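## Task

Remove the blue block marked 2, which sits just below the tower's top block, and place it flat on the table at least roughly two block widths clear of the tower. The remaining tower must stay where it stood, with the top block flat and centred on it. When you finish, both blocks must be supported by what lies beneath them, not by either arm.

## Robot and tools

Robot: two arms, left_arm and right_arm, mounted on opposite sides of one table and facing each other. left_arm's base is near (-0.034, +0.466, +0.039) m on the +y side. right_arm's is near (-0.022, -0.458, +0.039) m on the -y side. The arm names do not match left and right in the images.

Frame: everything uses the scene frame. Its origin lies roughly between the bases, +z is up, and the table surface is at z = +0.020 m. On each gripper the fingers point along its own +x and close along its own y. end_effector_position is the point between the fingers, 3 to 4 cm back from the tips. Only the last 1.5 cm of each finger's inner face is flat. Reported positions and orientations can be off by a few centimetres, more at long reach, and weight and friction can leave a gripper low, short or tilted. Check each result and correct.

execute_actions(actions, cameras): actions is a list of actions, each 0.5 s long. Each action is a table of up to 15 rows, one per 1/30 s step; a short table keeps its last row. Every row holds 14 numbers in [-1, 1]: left_arm dx, dy, dz, rx, ry, rz, opening, then right_arm in the same order. Both arms always need their 7 numbers. dx to rz are offsets along scene axes, measured from that arm's Hand target at the start of the action. All rows of one action count from that same start. The next action starts from the new Hand target, so repeating an offset moves the arm again. Scale: 1.0 is 0.6 m, or 180 degrees for rx, ry, rz, which together form one rotation vector about the Hand target's position. Six zeros re-send the current Hand target. Opening is absolute, not an offset: +1 is fully open (0.080 m), -1 fully closed, and empty fingers touch at about -0.78. A full close takes at least about 0.6 s. A 0 in the opening slot is a real command, so resend the present opening to leave a gripper alone. Images are returned only for an empty actions list or when cameras names them ("all", specific names, or [] for none).

move(target, speed, blend, opening_speed, grip_force, blocking, cameras): drives each gripper in a straight line. target is one 14-number row laid out as above, or a list of up to 15 such rows. Every row is an offset from the Hand targets at the start of the move, not from the previous row. speed is in m/s, from 0.002 to 4.3, default 0.25, with turning capped at twice that in rad/s; give one value, or one per target. blend, in metres, rounds corners at intermediate targets; 0 stops at each. opening_speed is the rate of opening change per second on the -1..+1 scale, at least 0.2. grip_force is the per-pad force limit in N, 8 to 34; it is one value or one per arm, and it stays in effect until changed. blocking=false returns after about 0.5 s while the move continues. A move is capped at 10 s and uses about one action per 0.5 s. It does not avoid obstacles or the other arm. Avoid paths near an arm's own base, which can flip its shoulder.

wait(seconds 0 to 10) lets time pass while commands are held. stop() brakes a running move. zoom_image(camera, region=[x0,y0,x1,y1] in pixels, at most 504 by 504) enlarges part of the latest image from cam_high, cam_low, cam_left_wrist or cam_right_wrist. read_manual gives only licence text. finished_scene(scene) ends scene 1 or 2 for good. Call it only when the blocks already meet the goal with the robot no longer holding them.

Results: each arm's Hand target (the commanded pose after clipping; later offsets build on it), end_effector_position in m, end_effector_quat_wxyz, and velocities, left out when the joints read "within noise". grip_measured is the opening on the command scale, possibly about 2 mm off. On a firmly squeezed block it reads up to about 0.067 narrower than the block. The last Joint positions value per arm is the opening in metres. You also get Joint torques and External joint torques; the external values include friction and the weight of anything held. Wrist depth shows a 7x7 grid of distances in mm per wrist camera, rows separated by " / ", with "-" where there is no value. Calls with actions list sampled step positions. A move adds a "move:" line such as done, off_target, moving, held, blocked or fault, plus limits=paced (pose clipped) or limits=held (steps withheld). Done means within 8 mm and 2 degrees. Blocked means an obstacle stopped the gripper; it then holds where it stopped. Other possible lines: Tool commands, MOTOR HOT, OVER-TEMPERATURE FAULT, OVER-SPEED FAULT.

Control notes: commanded orientation is clipped to within 32 degrees of the measured one at every step. A gripper often stops short. Waiting does not help; a new command re-asks, so send the remaining gap as an offset if needed. To grip, command about 0.08 below the grip_measured reading at first contact for full force; use less for a lighter hold. To stop pressing on something, command the target back past the gripper.

Avoid: knocking over the tower or dropping, throwing or releasing blocks while they move. Anything left off the table fails the scene. Do not hit the table or fixed things hard, and avoid fast contact or targets driven deep past a contact. Keep the two arms, their grippers and wrist cameras apart, and never close one gripper on the other's fingers. Avoid loads near the joint torque limits: waist 17.2, shoulder and elbow 21.3, wrist pitch 5.61, wrist yaw 5.59, wrist roll 5.24 N m. Reaching one stops that arm for 10 s. Do not send huge jumps in a single step, which can cause overspeed faults. Avoid long holds at full stretch or against unreachable poses, which overheat motors. Objects may occasionally be nudged by outside pushes.

Each tool is called by a JSON object that holds its "api" and its "payload", one argument or row to a line.

## Session

{"api": "execute_actions", "payload": {
  "actions": []
}}

Scene clock: 0.00 s.
left_arm: end_effector_position=(-0.2299, +0.2114, +0.1359) grip_measured=+1.000 end_effector_quat_wxyz=(+0.118, +0.106, -0.400, -0.903) | right_arm: end_effector_position=(-0.0960, -0.1888, +0.3147) grip_measured=+1.000 end_effector_quat_wxyz=(+0.569, -0.315, +0.226, +0.725)
Joint positions: left_arm=[-0.25 1.76 0.273 1.305 1.012 1.004 0.08] | right_arm=[0.296 1.071 1.222 -0.949 0.051 0.009 0.08]
Joint velocities: within noise
Joint torques (N m): no reading
External joint torques (N m): no reading
Heat: left arm: hottest wrist pitch 30 °C (+0.0 °C/min); right arm: hottest wrist yaw 30 °C (+0.0 °C/min).
Wrist depth (mm): cam_left_wrist=[1572 1491 1472 - 1418 1436 1345 / 1749 1736 1582 1650 1540 1510 1463 / - 1846 1832 1861 1749 1582 1376 / 2115 - 2058 2096 1891 239 192 / 1615 - - 2326 271 211 171 / - 82 2194 308 237 195 - / - - 365 264 205 176 -] | cam_right_wrist=[1786 1745 582 553 553 577 598 / 1579 1579 509 512 518 524 530 / 1442 478 466 477 473 477 479 / 1350 421 424 423 430 437 437 / 400 397 396 395 397 407 401 / - - 363 368 371 102 - / - 78 338 342 344 343 -]
Hand target: left_arm -0.2299, +0.2114, +0.1360; -0.118, -0.106, +0.400, +0.903 | right_arm -0.0960, -0.1887, +0.3174; +0.570, -0.311, +0.224, +0.727
Tool commands: left_gripper/opening=+1.0 right_gripper/opening=+1.0

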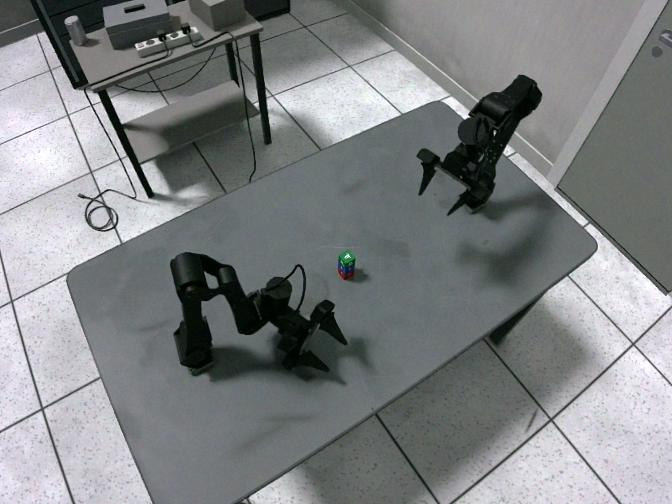

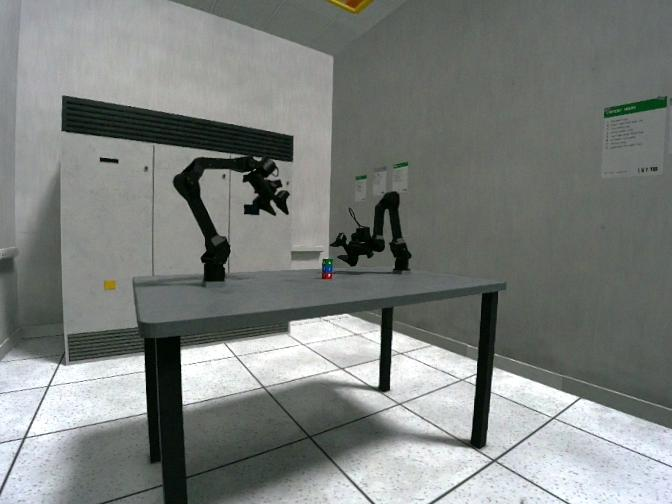

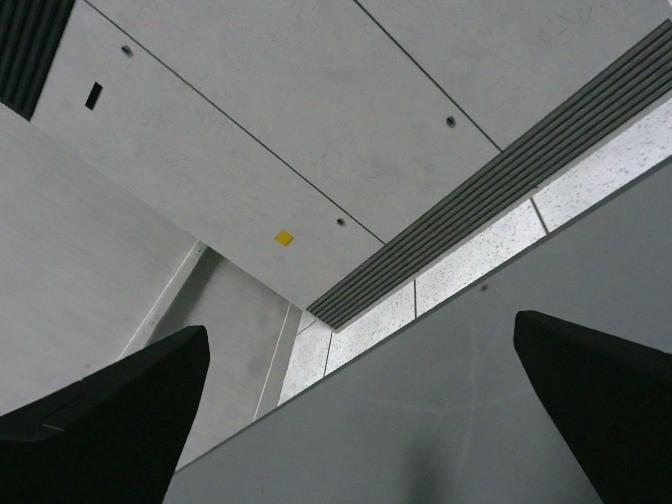

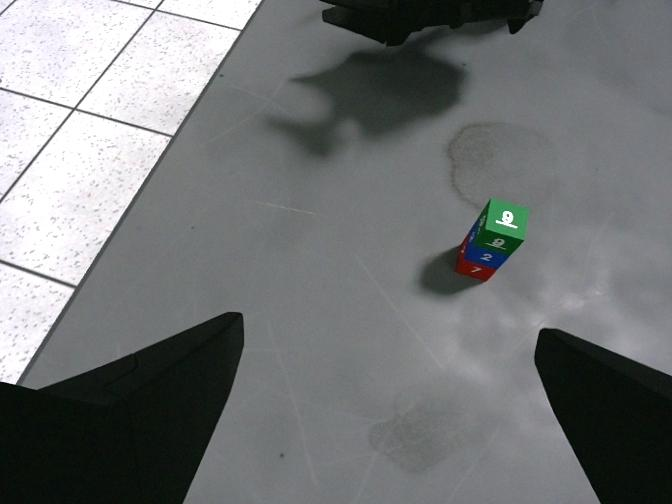

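{"api": "zoom_image", "payload": {
  "camera": "cam_right_wrist",
  "region": [440, 180, 560, 300]
}}

{"api": "zoom_image", "payload": {
  "camera": "cam_high",
  "region": [310, 225, 390, 305]
}}

{"api": "zoom_image", "payload": {
  "camera": "cam_low",
  "region": [300, 240, 360, 300]
}}

Scaled by 4.200.

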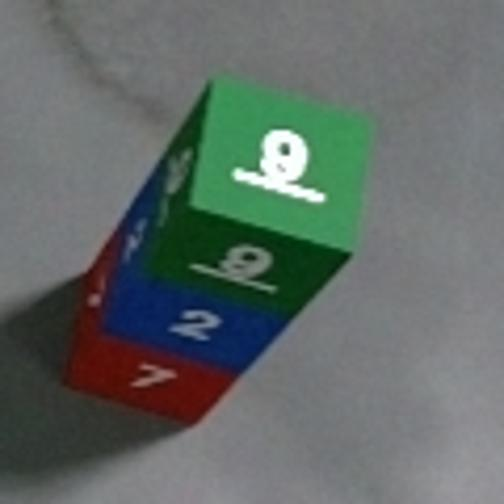

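Scaled by 6.300.

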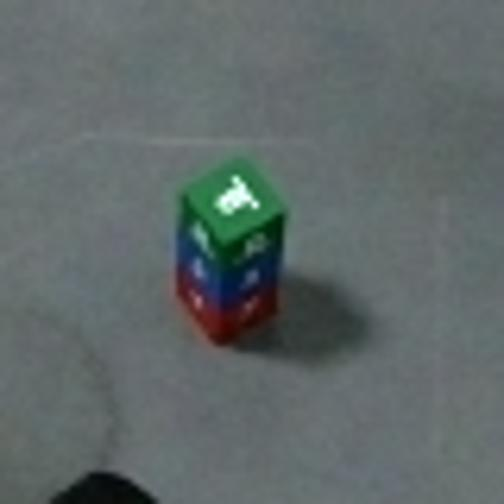

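Scaled by 8.400.

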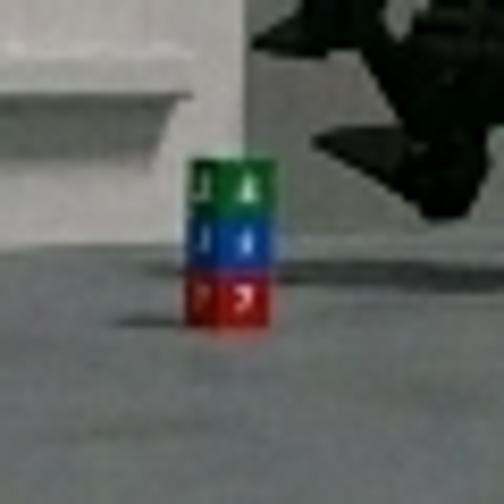

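{"api": "move", "payload": {
  "target": [0, 0, 0, 0, 0, 0, 1.0, 0.1098, 0.2503, -0.2162, -0.0837, 0.0013, -0.1009, 1.0],
  "speed": 0.3,
  "cameras": ["cam_right_wrist"]
}}

Scene clock: 137.27 s.
left_arm: end_effector_position=(-0.2299, +0.2114, +0.1359) grip_measured=+1.000 end_effector_quat_wxyz=(+0.118, +0.106, -0.400, -0.903) | right_arm: end_effector_position=(-0.0309, -0.0417, +0.1854) grip_measured=+1.000 end_effector_quat_wxyz=(+0.628, -0.346, +0.365, +0.594)
Joint positions: left_arm=[-0.25 1.76 0.273 1.305 1.012 1.004 0.08] | right_arm=[0.038 1.716 1.362 -0.702 0.045 0.08 0.08]
Joint torques (N m): left_arm=[-0.08 -5.14 3.33 1.42 0.11 -0.07] | right_arm=[0.04 -5.97 8.48 0.86 0.22 0.17]
External joint torques (N m): left_arm=[-0.08 -0.43 0.1 0 0 -0.03] | right_arm=[0.08 1.26 2.31 -0.22 0.18 0.16]
Heat: left arm: hottest wrist pitch 36 °C (+1.0 °C/min); right arm: hottest elbow 34 °C (+2.0 °C/min).
Wrist depth (mm): cam_left_wrist=[1530 1427 1551 1472 1376 1345 1337 / 1803 1698 1604 1593 1540 1501 1368 / 2237 1955 1762 1907 1615 1673 223 / 2040 - 2040 2005 1861 239 191 / 1789 - - 2258 269 211 171 / - 82 379 307 237 195 - / - - 364 266 204 176 -] | cam_right_wrist=[283 283 281 279 279 281 276 / 273 274 272 269 268 266 267 / 264 263 261 261 260 258 259 / 253 255 253 251 247 250 249 / 246 247 247 244 242 243 242 / - - 235 236 236 102 - / - 78 229 228 228 227 -]
Hand target: left_arm -0.2299, +0.2114, +0.1360; -0.118, -0.106, +0.400, +0.903 | right_arm -0.0301, -0.0385, +0.1876; +0.631, -0.342, +0.364, +0.593
Off the commanded pose: left_arm 0.000 m, 0 deg | right_arm 0.004 m, 1 deg.
move: done
camera_calibration:
cam_right_wrist: T_world_to_cam=[[0.999041, -0.013586, -0.0416186, 0.052767], [-0.0218894, -0.978287, -0.206095, 0.0314118], [-0.0379149, 0.206809, -0.977646, 0.270697], [0, 0, 0, 1]] pos_world=[-0.0417653, -0.024536, 0.273316]
Images, in order (width x height): cam_right_wrist 672x504.

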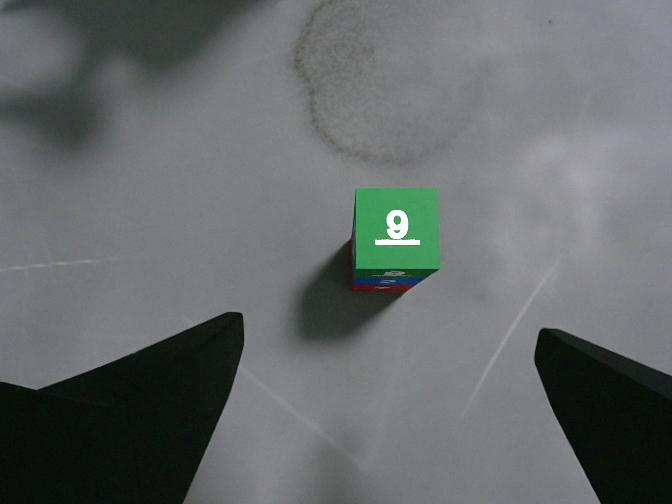

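{"api": "zoom_image", "payload": {
  "camera": "cam_right_wrist",
  "region": [330, 170, 460, 300]
}}

Scaled by 3.877.

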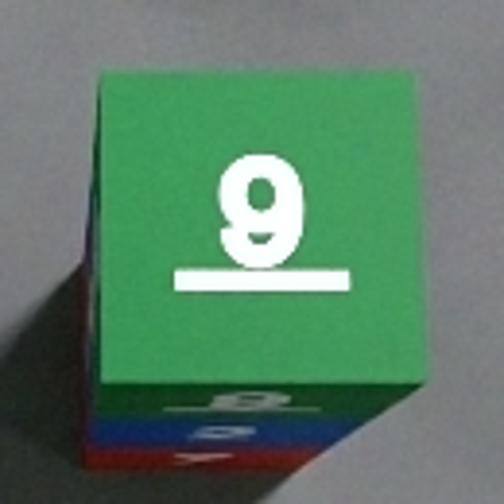

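{"api": "move", "payload": {
  "target": [0, 0, 0, 0, 0, 0, 1.0, 0.0133, 0.0757, -0.0942, 0, 0, 0.0111, 1.0],
  "speed": 0.2,
  "cameras": ["cam_right_wrist"]
}}

Scene clock: 243.63 s.
left_arm: end_effector_position=(-0.2299, +0.2114, +0.1359) grip_measured=+1.000 end_effector_quat_wxyz=(+0.118, +0.106, -0.400, -0.903) | right_arm: end_effector_position=(-0.0222, +0.0030, +0.1292) grip_measured=+1.000 end_effector_quat_wxyz=(+0.621, -0.352, +0.361, +0.600)
Joint positions: left_arm=[-0.25 1.76 0.273 1.305 1.012 1.004 0.08] | right_arm=[0.008 1.925 1.399 -0.531 0.023 0.033 0.08]
Joint torques (N m): left_arm=[-0.07 -5.13 3.33 1.42 0.11 -0.07] | right_arm=[-0.21 -7.11 8.24 1.07 -0.18 -0.18]
External joint torques (N m): left_arm=[-0.08 -0.44 0.13 0.01 0 -0.03] | right_arm=[-0.14 1.4 2.24 -0.01 -0.2 -0.18]
Heat: left arm: hottest wrist pitch 37 °C (+0.0 °C/min); right arm: hottest elbow 38 °C (+1.0 °C/min).
Wrist depth (mm): cam_left_wrist=[1572 - 1650 1427 1368 1329 1329 / 1723 1736 1698 1789 1540 1482 1427 / - 1876 1938 1817 1817 1650 1393 / 2215 2769 2058 2023 1876 239 192 / - - - 2280 272 211 172 / - 82 2154 310 236 196 - / - - 366 265 205 176 -] | cam_right_wrist=[214 214 213 213 213 212 211 / 207 206 207 206 205 204 204 / 200 199 199 199 198 198 198 / 194 193 192 193 191 192 191 / 187 188 188 100 101 185 184 / - - 179 98 98 178 - / - 78 175 175 175 174 -]
Hand target: left_arm -0.2299, +0.2114, +0.1360; -0.118, -0.106, +0.400, +0.903 | right_arm -0.0221, +0.0069, +0.1311; +0.621, -0.349, +0.358, +0.604
Off the commanded pose: left_arm 0.000 m, 0 deg | right_arm 0.004 m, 1 deg.
move: done
camera_calibration:
cam_right_wrist: T_world_to_cam=[[0.999263, 0.0089118, -0.0373472, 0.0417044], [0.00110983, -0.978989, -0.203912, 0.0639553], [-0.0383797, 0.20372, -0.978277, 0.207011], [0, 0, 0, 1]] pos_world=[-0.0337996, 0.0200674, 0.217113]
Images, in order (width x height): cam_right_wrist 672x504.

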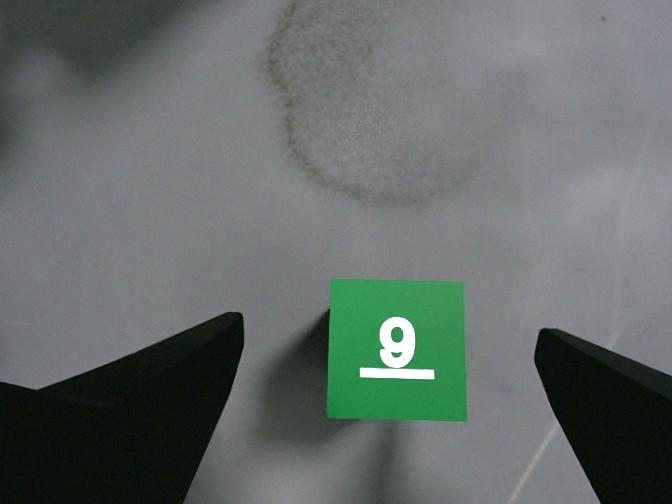

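{"api": "move", "payload": {
  "target": [
    [0, 0, 0, 0, 0, 0, 1.0, 0, 0, 0, 0, 0, 0.0111, 1.0],
    [0, 0, 0, 0, 0, 0, 1.0, 0, 0, 0, 0, 0, 0.0111, -0.3],
    [0, 0, 0, 0, 0, 0, 1.0, 0, 0, 0.0833, 0, 0, 0.0111, -0.3]
  ],
  "speed": 0.12,
  "grip_force": 16,
  "opening_speed": 1.5,
  "cameras": ["cam_high", "cam_low", "cam_right_wrist"]
}}

Scene clock: 382.77 s.
left_arm: end_effector_position=(-0.2299, +0.2114, +0.1359) grip_measured=+1.000 end_effector_quat_wxyz=(+0.118, +0.106, -0.400, -0.903) | right_arm: end_effector_position=(-0.0228, +0.0046, +0.1702) grip_measured=-0.059 end_effector_quat_wxyz=(+0.607, -0.363, +0.360, +0.608)
Joint positions: left_arm=[-0.25 1.76 0.273 1.305 1.012 1.004 0.08] | right_arm=[0.002 1.91 1.553 -0.717 0.002 -0.004 0.032]
Joint torques (N m): left_arm=[-0.07 -5.13 3.32 1.41 0.1 -0.07] | right_arm=[-0.2 -9.22 8.41 0.83 -0.17 -0.17]
External joint torques (N m): left_arm=[-0.07 -0.37 0.07 -0.02 -0.01 -0.04] | right_arm=[-0.17 -0.7 2.29 -0.22 -0.18 -0.17]
Heat: left arm: hottest wrist pitch 38 °C (+0.0 °C/min); right arm: hottest shoulder 37 °C (+1.0 °C/min).
Wrist depth (mm): cam_left_wrist=[1673 1530 1410 1454 1393 1368 1322 / 1876 1650 1846 1582 1501 1530 1454 / 2448 1988 1776 1803 1762 1638 222 / 2096 2556 2614 1938 1907 240 192 / 1955 2280 2643 2258 270 210 171 / - 82 2154 309 236 195 - / - - 363 266 204 176 -] | cam_right_wrist=[258 257 257 255 255 254 253 / 250 248 248 249 246 245 246 / 242 241 241 240 240 238 238 / 234 235 233 233 232 231 231 / 228 227 228 100 101 225 226 / - - - 98 98 - 219 / - - - 214 215 - -]
Hand target: left_arm -0.2299, +0.2114, +0.1360; -0.118, -0.106, +0.400, +0.903 | right_arm -0.0222, +0.0069, +0.1812; +0.610, -0.355, +0.352, +0.615
Off the commanded pose: left_arm 0.000 m, 0 deg | right_arm 0.011 m, 2 deg.
grip_force (N): 16, 16
move: off_target (right_arm)
camera_calibration:
cam_right_wrist: T_world_to_cam=[[0.998249, 0.044524, -0.0389552, 0.0439109], [0.0365051, -0.981751, -0.186633, 0.0717616], [-0.046554, 0.184884, -0.981657, 0.247222], [0, 0, 0, 1]] pos_world=[-0.0349445, 0.0227896, 0.257791]
Images, in order (width x height): cam_high 672x504, cam_low 672x504, cam_right_wrist 672x504.

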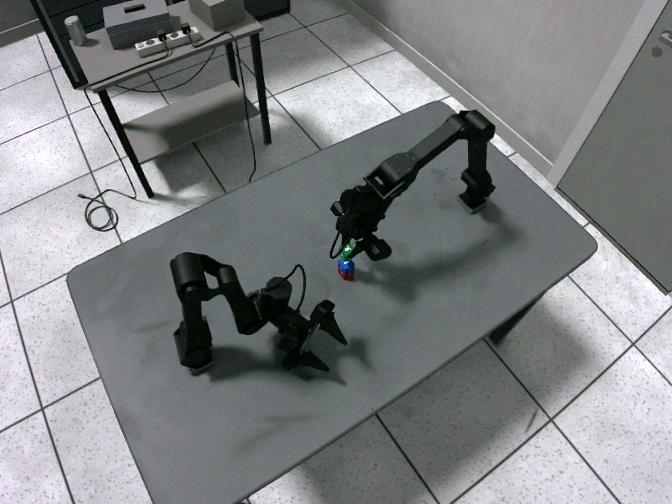

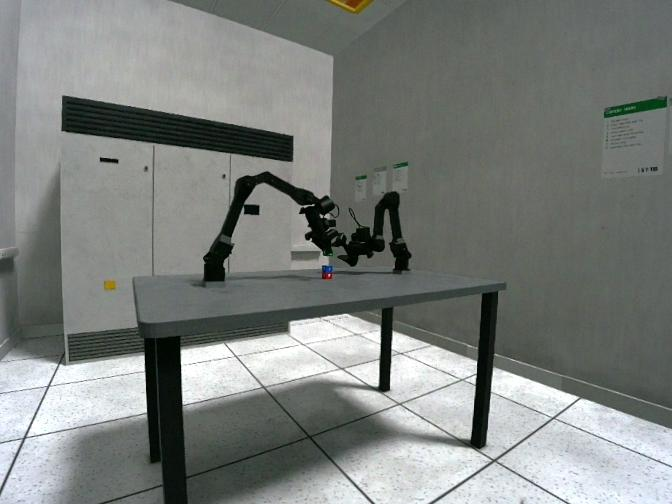

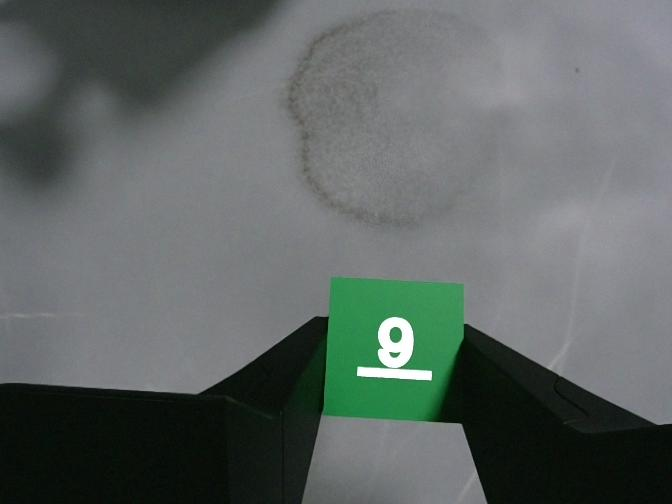

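{"api": "move", "payload": {
  "target": [
    [0, 0, 0, 0, 0, 0, 1.0, 0.1667, 0, 0, 0, 0, 0, -0.3],
    [0, 0, 0, 0, 0, 0, 1.0, 0.1667, 0, -0.1745, 0, 0, 0, -0.3]
  ],
  "speed": [0.2, 0.12],
  "blend": [0.02, 0],
  "cameras": ["cam_high", "cam_right_wrist"]
}}

Scene clock: 441.47 s.
left_arm: end_effector_position=(-0.2299, +0.2114, +0.1359) grip_measured=+1.000 end_effector_quat_wxyz=(+0.118, +0.106, -0.400, -0.903) | right_arm: end_effector_position=(+0.0795, +0.0069, +0.0794) grip_measured=-0.059 end_effector_quat_wxyz=(+0.614, -0.354, +0.351, +0.612)
Joint positions: left_arm=[-0.25 1.76 0.273 1.305 1.012 1.004 0.08] | right_arm=[-0.253 2.047 1.362 -0.371 -0.122 -0.223 0.032]
Joint torques (N m): left_arm=[-0.08 -5.13 3.34 1.42 0.11 -0.07] | right_arm=[0.25 -7.55 6.03 1.08 -0.29 -0.16]
External joint torques (N m): left_arm=[-0.09 -0.38 0.11 -0.01 0 -0.03] | right_arm=[0.32 1.57 0.3 0.01 -0.22 -0.17]
Heat: left arm: hottest wrist pitch 38 °C (+0.0 °C/min); right arm: hottest shoulder 52 °C (+15.1 °C/min). Fold the right arm in close to its base, or ease its load, before you think long.
Wrist depth (mm): cam_left_wrist=[1540 1582 1454 1463 1410 1368 1322 / 1710 1661 1698 1593 1593 1491 1463 / 2115 2077 1817 1749 1686 1698 222 / 1861 2528 2040 2023 1938 239 193 / 1710 2040 3231 2326 270 211 171 / - 82 2215 311 236 195 - / - - 363 267 205 176 -] | cam_right_wrist=[160 159 158 157 156 156 155 / 153 153 151 151 150 150 150 / 148 146 147 145 145 145 144 / 142 142 141 140 140 140 139 / - 137 137 100 101 136 134 / - - - 98 98 - 131 / - - - 127 127 - -]
Hand target: left_arm -0.2299, +0.2114, +0.1360; -0.118, -0.106, +0.400, +0.903 | right_arm +0.0780, +0.0068, +0.0764; +0.610, -0.355, +0.352, +0.614
Off the commanded pose: left_arm 0.000 m, 0 deg | right_arm 0.003 m, 1 deg.
MOTOR HOT: joint 2 (shoulder) of the right arm reports 52 °C; the controller stops that arm at 95 °C. To cool a motor, set the load down, stop pushing, or move to a pose that needs little force.
grip_force (N): 16, 16
move: done
camera_calibration:
cam_right_wrist: T_world_to_cam=[[0.998517, 0.0410637, -0.0357481, -0.0620998], [0.0324067, -0.975895, -0.215822, 0.0559622], [-0.0437488, 0.214343, -0.975778, 0.161482], [0, 0, 0, 1]] pos_world=[0.0672588, 0.0225506, 0.167429]
Images, in order (width x height): cam_high 672x504, cam_right_wrist 672x504.

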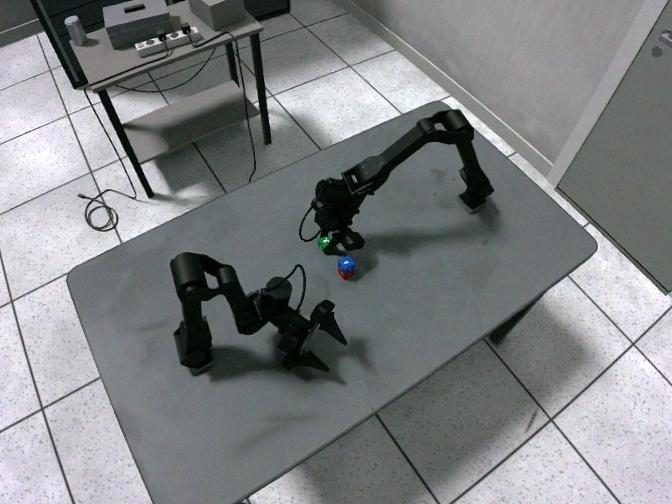

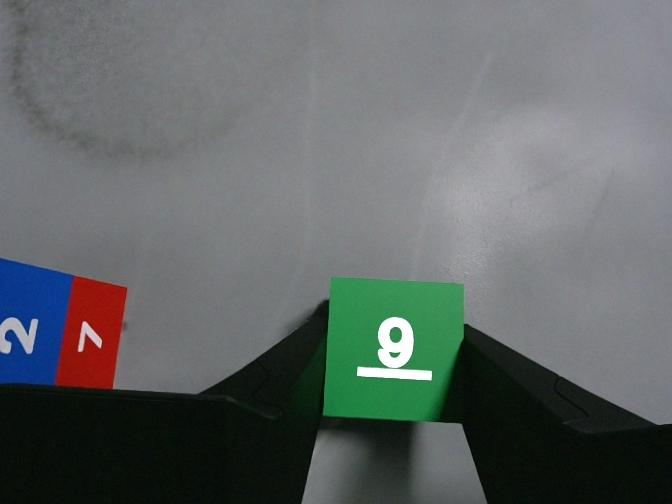

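{"api": "move", "payload": {
  "target": [0, 0, 0, 0, 0, 0, 1.0, 0, 0, -0.0100, 0, 0, 0, -0.3],
  "speed": 0.05,
  "cameras": ["cam_right_wrist"]
}}

Scene clock: 455.53 s.
left_arm: end_effector_position=(-0.2299, +0.2114, +0.1359) grip_measured=+1.000 end_effector_quat_wxyz=(+0.118, +0.106, -0.400, -0.903) | right_arm: end_effector_position=(+0.0797, +0.0078, +0.0756) grip_measured=-0.059 end_effector_quat_wxyz=(+0.615, -0.353, +0.349, +0.612)
Joint positions: left_arm=[-0.25 1.76 0.273 1.305 1.012 1.004 0.08] | right_arm=[-0.253 2.054 1.353 -0.351 -0.122 -0.223 0.032]
Joint torques (N m): left_arm=[-0.06 -5.14 3.34 1.42 0.1 -0.07] | right_arm=[0.18 -7.36 5.81 1.11 -0.29 -0.17]
External joint torques (N m): left_arm=[-0.07 -0.46 0.16 0.02 -0.01 -0.04] | right_arm=[0.11 1.68 0.14 0.04 -0.21 -0.17]
Heat: left arm: hottest wrist pitch 38 °C (+0.0 °C/min); right arm: hottest shoulder 48 °C (+4.0 °C/min). Fold the right arm in close to its base, or ease its load, before you think long.
Wrist depth (mm): cam_left_wrist=[1572 1501 1472 - 1410 1385 1337 / 1776 1736 1604 1673 1540 1551 1463 / - 1922 - 1736 1817 1650 1418 / 1723 3061 - 2215 1922 240 191 / 1698 2174 1971 2237 267 212 172 / - 82 2023 309 238 196 - / - - 369 266 205 176 -] | cam_right_wrist=[155 154 154 154 153 153 152 / 149 149 149 148 147 147 146 / 143 143 143 143 142 141 141 / 138 138 138 137 137 137 136 / - 132 133 101 101 133 131 / - - - 98 98 - 128 / - - - 124 124 - -]
Hand target: left_arm -0.2299, +0.2114, +0.1360; -0.118, -0.106, +0.400, +0.903 | right_arm +0.0780, +0.0069, +0.0704; +0.610, -0.355, +0.352, +0.614
Off the commanded pose: left_arm 0.000 m, 0 deg | right_arm 0.006 m, 1 deg.
MOTOR HOT: still on. Joint 2 (shoulder) of the right arm reports 48 °C.
grip_force (N): 16, 16
move: done
camera_calibration:
cam_right_wrist: T_world_to_cam=[[0.998563, 0.0412558, -0.0342053, -0.0626103], [0.0327102, -0.974775, -0.220781, 0.0564088], [-0.042451, 0.219345, -0.974723, 0.157401], [0, 0, 0, 1]] pos_world=[0.067357, 0.0230438, 0.163735]
Images, in order (width x height): cam_right_wrist 672x504.

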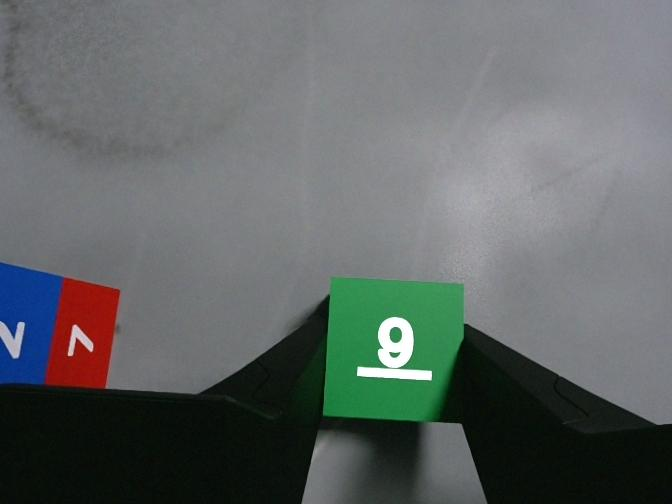

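{"api": "move", "payload": {
  "target": [0, 0, 0, 0, 0, 0, 1.0, 0, 0, -0.0083, 0, 0, 0, -0.3],
  "speed": 0.04,
  "cameras": ["cam_right_wrist"]
}}

Scene clock: 463.67 s.
left_arm: end_effector_position=(-0.2299, +0.2114, +0.1359) grip_measured=+1.000 end_effector_quat_wxyz=(+0.118, +0.106, -0.400, -0.903) | right_arm: end_effector_position=(+0.0798, +0.0085, +0.0722) grip_measured=-0.059 end_effector_quat_wxyz=(+0.616, -0.352, +0.348, +0.613)
Joint positions: left_arm=[-0.25 1.76 0.273 1.305 1.012 1.004 0.08] | right_arm=[-0.253 2.061 1.346 -0.333 -0.122 -0.223 0.032]
Joint torques (N m): left_arm=[-0.06 -5.14 3.32 1.41 0.11 -0.07] | right_arm=[0.17 -7.16 5.6 1.11 -0.28 -0.17]
External joint torques (N m): left_arm=[-0.07 -0.4 0.1 -0.01 0 -0.03] | right_arm=[0.28 1.91 -0.07 0.02 -0.22 -0.17]
Heat: left arm: hottest wrist pitch 39 °C (+1.0 °C/min); right arm: hottest shoulder 46 °C (+0.0 °C/min).
Wrist depth (mm): cam_left_wrist=[1661 1491 1540 1501 1410 1337 1314 / 1627 1723 1582 1572 1510 1501 1445 / 2908 1789 1638 1723 1789 1593 223 / 2040 - 2280 2096 1955 239 193 / - - 3231 2258 271 211 171 / - 82 364 309 238 195 - / - - 366 265 205 176 -] | cam_right_wrist=[152 151 151 150 150 150 149 / 145 145 144 146 145 144 143 / 141 140 140 140 138 138 138 / - 135 135 134 134 134 133 / - 129 130 100 101 130 128 / - - - 98 98 - 125 / - - - 121 121 - -]
Hand target: left_arm -0.2299, +0.2114, +0.1360; -0.118, -0.106, +0.400, +0.903 | right_arm +0.0780, +0.0068, +0.0654; +0.610, -0.355, +0.352, +0.614
Off the commanded pose: left_arm 0.000 m, 0 deg | right_arm 0.007 m, 1 deg.
MOTOR HOT: cleared for the motors of the right arm.
grip_force (N): 16, 16
move: done
camera_calibration:
cam_right_wrist: T_world_to_cam=[[0.998578, 0.0415413, -0.0333981, -0.0628746], [0.0330086, -0.973925, -0.224456, 0.056496], [-0.0418515, 0.223034, -0.973912, 0.15377], [0, 0, 0, 1]] pos_world=[0.0673559, 0.0233387, 0.16034]
Images, in order (width x height): cam_right_wrist 672x504.

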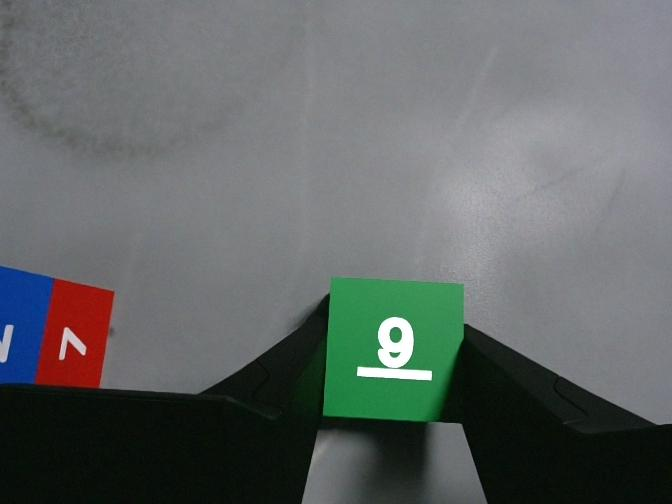

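{"api": "move", "payload": {
  "target": [0, 0, 0, 0, 0, 0, 1.0, 0, -0.0025, -0.0117, 0, 0, 0, -0.3],
  "speed": 0.04,
  "cameras": ["cam_right_wrist"]
}}

Scene clock: 479.13 s.
left_arm: end_effector_position=(-0.2299, +0.2114, +0.1359) grip_measured=+1.000 end_effector_quat_wxyz=(+0.118, +0.106, -0.400, -0.903) | right_arm: end_effector_position=(+0.0798, +0.0096, +0.0707) grip_measured=-0.059 end_effector_quat_wxyz=(+0.618, -0.348, +0.343, +0.616)
Joint positions: left_arm=[-0.25 1.76 0.273 1.305 1.012 1.004 0.08] | right_arm=[-0.253 2.061 1.332 -0.305 -0.125 -0.223 0.032]
Joint torques (N m): left_arm=[-0.07 -5.12 3.33 1.41 0.11 -0.07] | right_arm=[0.09 -6.43 4.87 1.04 -0.22 -0.18]
External joint torques (N m): left_arm=[-0.05 -0.43 0.13 0.01 0 -0.03] | right_arm=[0.04 2.58 -0.72 -0.05 -0.15 -0.18]
Heat: left arm: hottest wrist pitch 39 °C (+1.0 °C/min); right arm: hottest shoulder 44 °C (-6.1 °C/min).
Wrist depth (mm): cam_left_wrist=[1454 1650 1491 1463 1393 1314 1352 / 1723 - 1604 1604 1615 1472 1445 / - 1832 1789 2023 1661 1604 1401 / 1551 - 2215 2058 1907 239 191 / - - - 2326 270 211 172 / - 82 1891 308 236 195 - / - - 365 266 204 175 -] | cam_right_wrist=[154 154 153 154 153 152 152 / 148 147 147 147 146 146 145 / 142 140 141 141 140 140 139 / 136 135 135 135 134 134 134 / - 129 130 100 101 130 129 / - - - 98 98 - 125 / - - - 120 120 - -]
Hand target: left_arm -0.2299, +0.2114, +0.1360; -0.118, -0.106, +0.400, +0.903 | right_arm +0.0779, +0.0053, +0.0583; +0.610, -0.355, +0.352, +0.614
Off the commanded pose: left_arm 0.000 m, 0 deg | right_arm 0.013 m, 2 deg.
grip_force (N): 16, 16
move: off_target (right_arm)
camera_calibration:
cam_right_wrist: T_world_to_cam=[[0.998585, 0.0431496, -0.0310786, -0.0631158], [0.0345148, -0.970531, -0.238493, 0.0581512], [-0.0404536, 0.237083, -0.970647, 0.1516], [0, 0, 0, 1]] pos_world=[0.0671522, 0.0232191, 0.159057]
Images, in order (width x height): cam_right_wrist 672x504.

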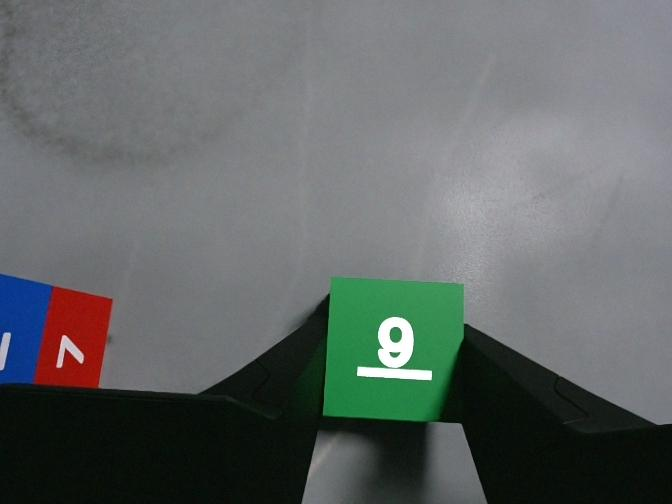

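{"api": "move", "payload": {
  "target": [
    [0, 0, 0, 0, 0, 0, 1.0, 0, 0.0025, 0.0117, 0, 0, 0, -0.3],
    [0, 0, 0, 0, 0, 0, 1.0, 0, 0.0025, 0.0117, 0, 0, 0, 0.4],
    [0, 0, 0, 0, 0, 0, 1.0, 0, 0.0025, 0.1528, 0, 0, 0, 0.4],
    [0, 0, 0, 0, 0, 0, 1.0, -0.1667, -0.0388, 0.1457, 0, 0, 0, 0.4],
    [0, 0, 0, 0, 0, 0, 1.0, -0.1667, 0.0028, 0.0735, 0, 0, 0, 0.4]
  ],
  "speed": [0.05, 0.05, 0.15, 0.2, 0.1],
  "blend": [0, 0, 0.02, 0.01, 0],
  "opening_speed": 1.5,
  "cameras": ["cam_high", "cam_low", "cam_right_wrist"]
}}

Scene clock: 524.13 s.
left_arm: end_effector_position=(-0.2299, +0.2114, +0.1359) grip_measured=+1.000 end_effector_quat_wxyz=(+0.118, +0.106, -0.400, -0.903) | right_arm: end_effector_position=(-0.0232, +0.0052, +0.1034) grip_measured=+0.397 end_effector_quat_wxyz=(+0.607, -0.356, +0.352, +0.617)
Joint positions: left_arm=[-0.25 1.76 0.273 1.305 1.012 1.004 0.08] | right_arm=[0 1.96 1.337 -0.425 -0.009 -0.013 0.053]
Joint torques (N m): left_arm=[-0.06 -5.14 3.33 1.41 0.11 -0.07] | right_arm=[-0.05 -7.08 7.15 1.09 0.18 0.17]
External joint torques (N m): left_arm=[-0.04 -0.45 0.15 0.01 0 -0.03] | right_arm=[-0.03 1.46 1.35 0.02 0.18 0.16]
Heat: left arm: hottest wrist pitch 39 °C (+0.0 °C/min); right arm: hottest shoulder 42 °C (-4.1 °C/min).
Wrist depth (mm): cam_left_wrist=[1551 1491 1491 1436 1385 1401 1322 / 1749 1710 1686 1427 1540 1482 1427 / 2258 1615 1988 1876 1686 1710 1418 / - - 2096 2058 1891 240 192 / - 1955 - 2326 272 211 171 / - 82 2303 308 237 194 - / - - 369 266 204 176 -] | cam_right_wrist=[187 187 186 185 184 182 182 / 180 180 178 177 177 176 176 / 175 173 172 171 171 170 170 / 167 167 167 166 165 165 164 / 162 162 162 104 103 160 157 / - - - 153 - 94 - / - - 149 150 150 - -]
Hand target: left_arm -0.2299, +0.2114, +0.1360; -0.118, -0.106, +0.400, +0.903 | right_arm -0.0222, +0.0071, +0.1025; +0.610, -0.355, +0.352, +0.615
Off the commanded pose: left_arm 0.000 m, 0 deg | right_arm 0.002 m, 0 deg.
grip_force (N): 16, 16
move: done
camera_calibration:
cam_right_wrist: T_world_to_cam=[[0.997518, 0.0565113, -0.0420112, 0.0420174], [0.0463982, -0.976267, -0.21154, 0.0626857], [-0.0529686, 0.209066, -0.976466, 0.180649], [0, 0, 0, 1]] pos_world=[-0.0352529, 0.021056, 0.191423]
Images, in order (width x height): cam_high 672x504, cam_low 672x504, cam_right_wrist 672x504.

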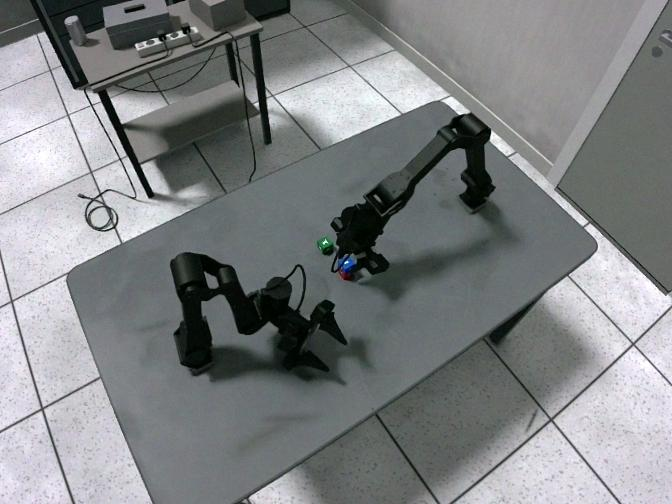

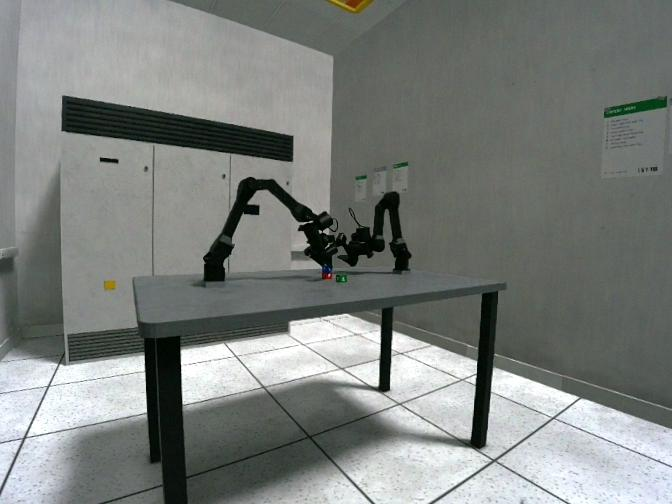

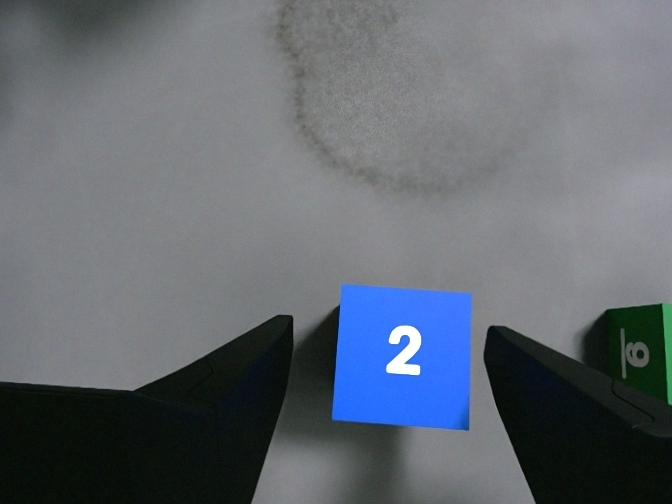

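{"api": "move", "payload": {
  "target": [
    [0, 0, 0, 0, 0, 0, 1.0, 0.005, 0, -0.0067, 0, 0, 0, 0.4],
    [0, 0, 0, 0, 0, 0, 1.0, 0.005, 0, -0.0067, 0, 0, 0, -0.3],
    [0, 0, 0, 0, 0, 0, 1.0, 0.005, 0, 0.0958, 0, 0, 0, -0.3]
  ],
  "speed": [0.05, 0.05, 0.12],
  "opening_speed": 1.2,
  "cameras": ["cam_high", "cam_low", "cam_right_wrist"]
}}

Scene clock: 587.60 s.
left_arm: end_effector_position=(-0.2299, +0.2114, +0.1359) grip_measured=+1.000 end_effector_quat_wxyz=(+0.118, +0.106, -0.400, -0.903) | right_arm: end_effector_position=(-0.0206, +0.0044, +0.1503) grip_measured=-0.066 end_effector_quat_wxyz=(+0.605, -0.362, +0.360, +0.611)
Joint positions: left_arm=[-0.25 1.76 0.273 1.305 1.012 1.004 0.08] | right_arm=[-0.006 1.92 1.484 -0.636 -0.009 -0.013 0.032]
Joint torques (N m): left_arm=[-0.06 -5.14 3.33 1.41 0.11 -0.07] | right_arm=[-0.15 -9.03 8.22 0.85 0.05 -0.06]
External joint torques (N m): left_arm=[-0.05 -0.43 0.11 0 0.01 -0.04] | right_arm=[-0.12 -0.38 2.06 -0.24 0.04 -0.06]
Heat: left arm: hottest wrist pitch 39 °C (+0.0 °C/min); right arm: hottest shoulder 46 °C (+4.0 °C/min).
Wrist depth (mm): cam_left_wrist=[1561 1723 1540 - 1401 1385 1314 / 1776 1638 1686 1650 1561 1491 1445 / 2350 1876 1861 1846 1736 1604 1345 / 2115 - 1846 1988 1876 239 191 / 1876 - - 2258 270 211 171 / - 82 2258 309 236 195 - / - - 363 265 205 175 -] | cam_right_wrist=[237 235 235 235 233 232 232 / 229 227 226 227 225 224 223 / 223 220 221 219 219 218 217 / 216 215 213 212 212 210 210 / 209 208 208 105 104 205 176 / - 205 - 100 - - 173 / - - - 196 193 - -]
Hand target: left_arm -0.2299, +0.2114, +0.1360; -0.118, -0.106, +0.400, +0.903 | right_arm -0.0192, +0.0070, +0.1600; +0.610, -0.355, +0.352, +0.615
Off the commanded pose: left_arm 0.000 m, 0 deg | right_arm 0.010 m, 1 deg.
grip_force (N): 16, 16
move: off_target (right_arm)
camera_calibration:
cam_right_wrist: T_world_to_cam=[[0.997815, 0.0498646, -0.0433335, 0.0415764], [0.0407973, -0.981037, -0.18948, 0.0682821], [-0.0519601, 0.187298, -0.980928, 0.227595], [0, 0, 0, 1]] pos_world=[-0.0324454, 0.0222858, 0.237994]
Images, in order (width x height): cam_high 672x504, cam_low 672x504, cam_right_wrist 672x504.

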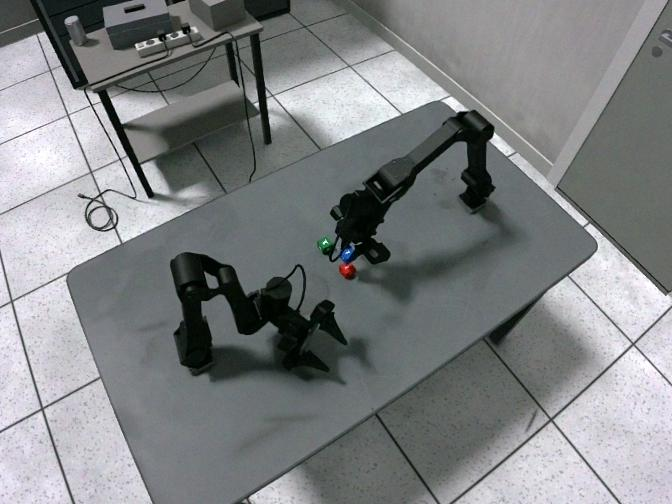

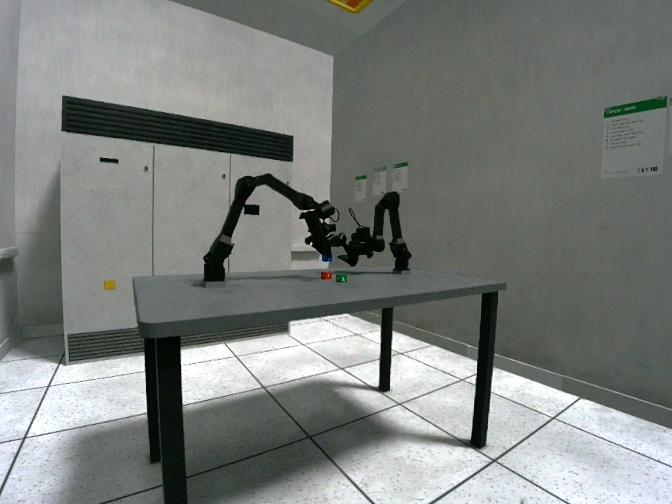

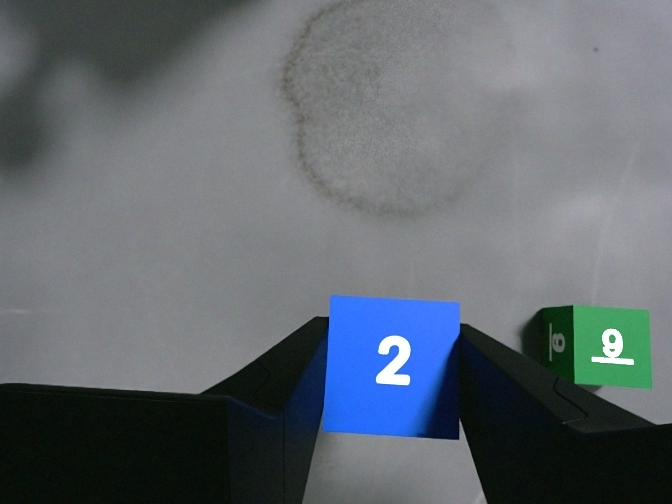

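{"api": "move", "payload": {
  "target": [
    [0, 0, 0, 0, 0, 0, 1.0, -0.2, 0, 0, 0, 0, 0, -0.3],
    [0, 0, 0, 0, 0, 0, 1.0, -0.2, 0, -0.1383, 0, 0, 0, -0.3],
    [0, 0, 0, 0, 0, 0, 1.0, -0.2, 0, -0.1567, 0, 0, 0, -0.3]
  ],
  "speed": [0.2, 0.12, 0.03],
  "blend": [0.02, 0.003, 0],
  "cameras": ["cam_high", "cam_right_wrist"]
}}

Scene clock: 614.37 s.
left_arm: end_effector_position=(-0.2299, +0.2114, +0.1359) grip_measured=+1.000 end_effector_quat_wxyz=(+0.118, +0.106, -0.400, -0.903) | right_arm: end_effector_position=(-0.1411, +0.0093, +0.0751) grip_measured=-0.066 end_effector_quat_wxyz=(+0.610, -0.349, +0.347, +0.621)
Joint positions: left_arm=[-0.25 1.76 0.273 1.305 1.012 1.004 0.08] | right_arm=[0.292 2.071 1.373 -0.347 0.136 0.241 0.032]
Joint torques (N m): left_arm=[-0.07 -5.14 3.33 1.42 0.11 -0.07] | right_arm=[-0.03 -6.93 5.4 1.08 0.26 0.16]
External joint torques (N m): left_arm=[-0.08 -0.47 0.12 0.02 0 -0.03] | right_arm=[0.01 2.22 -0.27 0 0.17 0.16]
Heat: left arm: hottest wrist pitch 39 °C (+0.0 °C/min); right arm: hottest shoulder 45 °C (+0.0 °C/min).
Wrist depth (mm): cam_left_wrist=[1551 1572 1530 1436 1401 1345 1299 / 1789 1686 1762 1638 1661 1572 1436 / 2326 1938 1846 1776 1686 1650 222 / 2023 2556 2215 2023 1907 238 192 / - 2058 3524 2194 271 211 171 / - 82 2350 308 237 195 - / - - 368 265 206 176 -] | cam_right_wrist=[157 157 156 157 155 154 153 / 152 152 150 150 148 149 148 / 145 144 144 144 142 142 141 / 139 139 138 137 137 138 136 / 135 133 133 105 104 133 131 / - - - - - - 128 / - - - 124 123 - -]
Hand target: left_arm -0.2299, +0.2114, +0.1360; -0.118, -0.106, +0.400, +0.903 | right_arm -0.1392, +0.0070, +0.0660; +0.610, -0.355, +0.352, +0.615
Off the commanded pose: left_arm 0.000 m, 0 deg | right_arm 0.010 m, 1 deg.
grip_force (N): 16, 16
move: off_target (right_arm)
camera_calibration:
cam_right_wrist: T_world_to_cam=[[0.997297, 0.0573444, -0.0459366, 0.158397], [0.0452833, -0.972056, -0.230341, 0.067457], [-0.0578617, 0.227638, -0.972025, 0.144783], [0, 0, 0, 1]] pos_world=[-0.152646, 0.0235306, 0.163547]
Images, in order (width x height): cam_high 672x504, cam_right_wrist 672x504.

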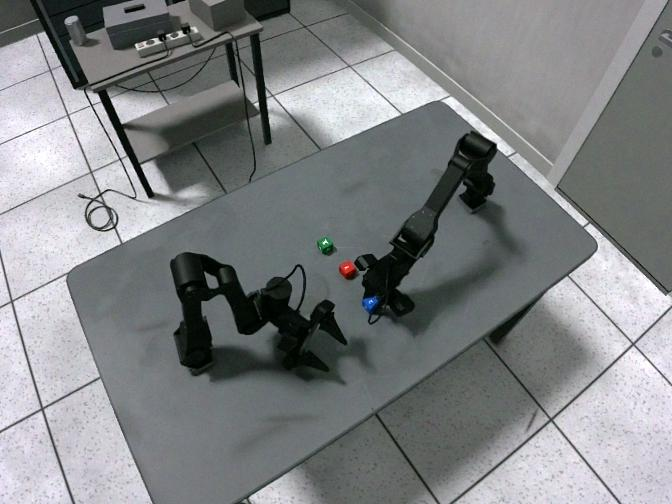

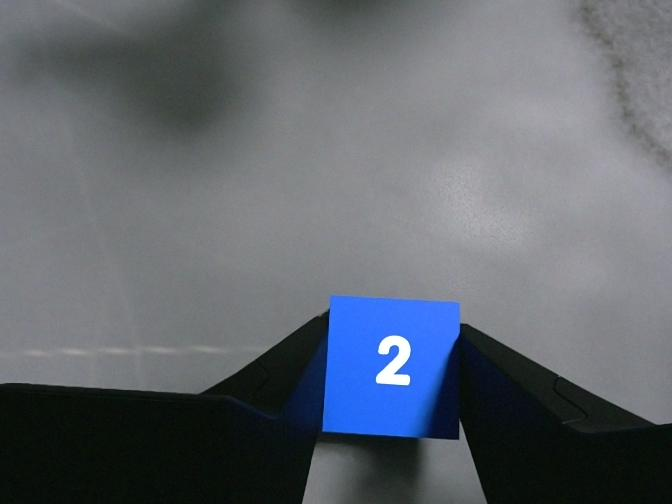

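{"api": "move", "payload": {
  "target": [
    [0, 0, 0, 0, 0, 0, 1.0, 0, 0, 0.0033, 0, 0, 0, -0.3],
    [0, 0, 0, 0, 0, 0, 1.0, 0, 0, 0.0033, 0, 0, 0, 0.4],
    [0, 0, 0, 0, 0, 0, 1.0, 0, 0, 0.1233, 0, 0, 0, 0.4],
    [0, 0, 0, 0, 0, 0, 1.0, 0.3623, -0.0742, 0.1392, 0, 0, 0, 0.4],
    [0, 0, 0, 0, 0, 0, 1.0, 0.3623, 0.0008, 0.0092, 0, 0, 0, 0.4]
  ],
  "speed": [0.05, 0.05, 0.15, 0.25, 0.12],
  "blend": [0, 0, 0.03, 0.01, 0],
  "opening_speed": 1.5,
  "cameras": ["cam_high", "cam_right_wrist"]
}}

Scene clock: 652.80 s.
left_arm: end_effector_position=(-0.2299, +0.2114, +0.1359) grip_measured=+1.000 end_effector_quat_wxyz=(+0.118, +0.106, -0.400, -0.903) | right_arm: end_effector_position=(+0.0778, +0.0036, +0.0708) grip_measured=+0.397 end_effector_quat_wxyz=(+0.607, -0.357, +0.354, +0.615)
Joint positions: left_arm=[-0.25 1.76 0.273 1.305 1.012 1.004 0.08] | right_arm=[-0.255 2.056 1.341 -0.355 -0.132 -0.232 0.053]
Joint torques (N m): left_arm=[-0.07 -5.13 3.34 1.41 0.11 -0.07] | right_arm=[0.29 -7.43 7.76 1.06 0.06 0.16]
External joint torques (N m): left_arm=[-0.06 -0.43 0.12 0 0 -0.04] | right_arm=[0.31 1.55 2.14 0.01 0.13 0.16]
Heat: left arm: hottest wrist pitch 40 °C (+1.0 °C/min); right arm: hottest shoulder 44 °C (-1.0 °C/min).
Wrist depth (mm): cam_left_wrist=[1540 1540 1418 1454 1445 1337 1237 / 1776 1673 1650 1572 1627 1501 1491 / - 1938 1891 1817 1736 1650 222 / 2096 2303 2077 1988 1803 239 192 / 1832 - - 2215 272 211 171 / - 82 2280 308 237 195 - / - - 365 264 205 176 -] | cam_right_wrist=[148 148 147 147 146 145 144 / 143 142 142 142 141 139 139 / 139 138 137 137 136 134 135 / 135 133 132 132 101 130 130 / - 128 129 100 99 127 125 / - - - 122 97 94 - / - - 119 120 119 - -]
Hand target: left_arm -0.2299, +0.2114, +0.1360; -0.118, -0.106, +0.400, +0.903 | right_arm +0.0782, +0.0075, +0.0715; +0.610, -0.355, +0.352, +0.614
Off the commanded pose: left_arm 0.000 m, 0 deg | right_arm 0.004 m, 0 deg.
grip_force (N): 16, 16
move: done
camera_calibration:
cam_right_wrist: T_world_to_cam=[[0.997684, 0.0526777, -0.0430404, -0.0600203], [0.0426908, -0.977462, -0.20675, 0.049512], [-0.0529614, 0.204434, -0.977447, 0.154549], [0, 0, 0, 1]] pos_world=[0.0659527, 0.0199627, 0.158717]
Images, in order (width x height): cam_high 672x504, cam_right_wrist 672x504.

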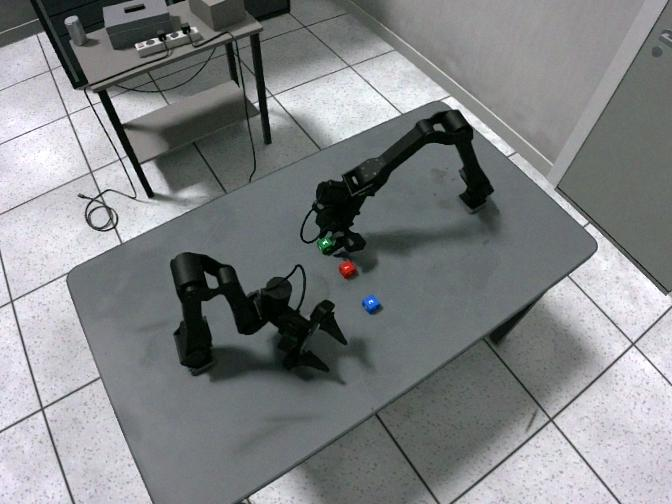

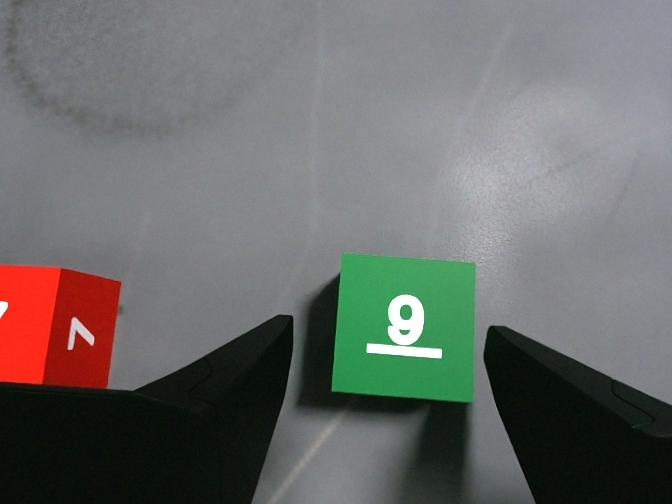

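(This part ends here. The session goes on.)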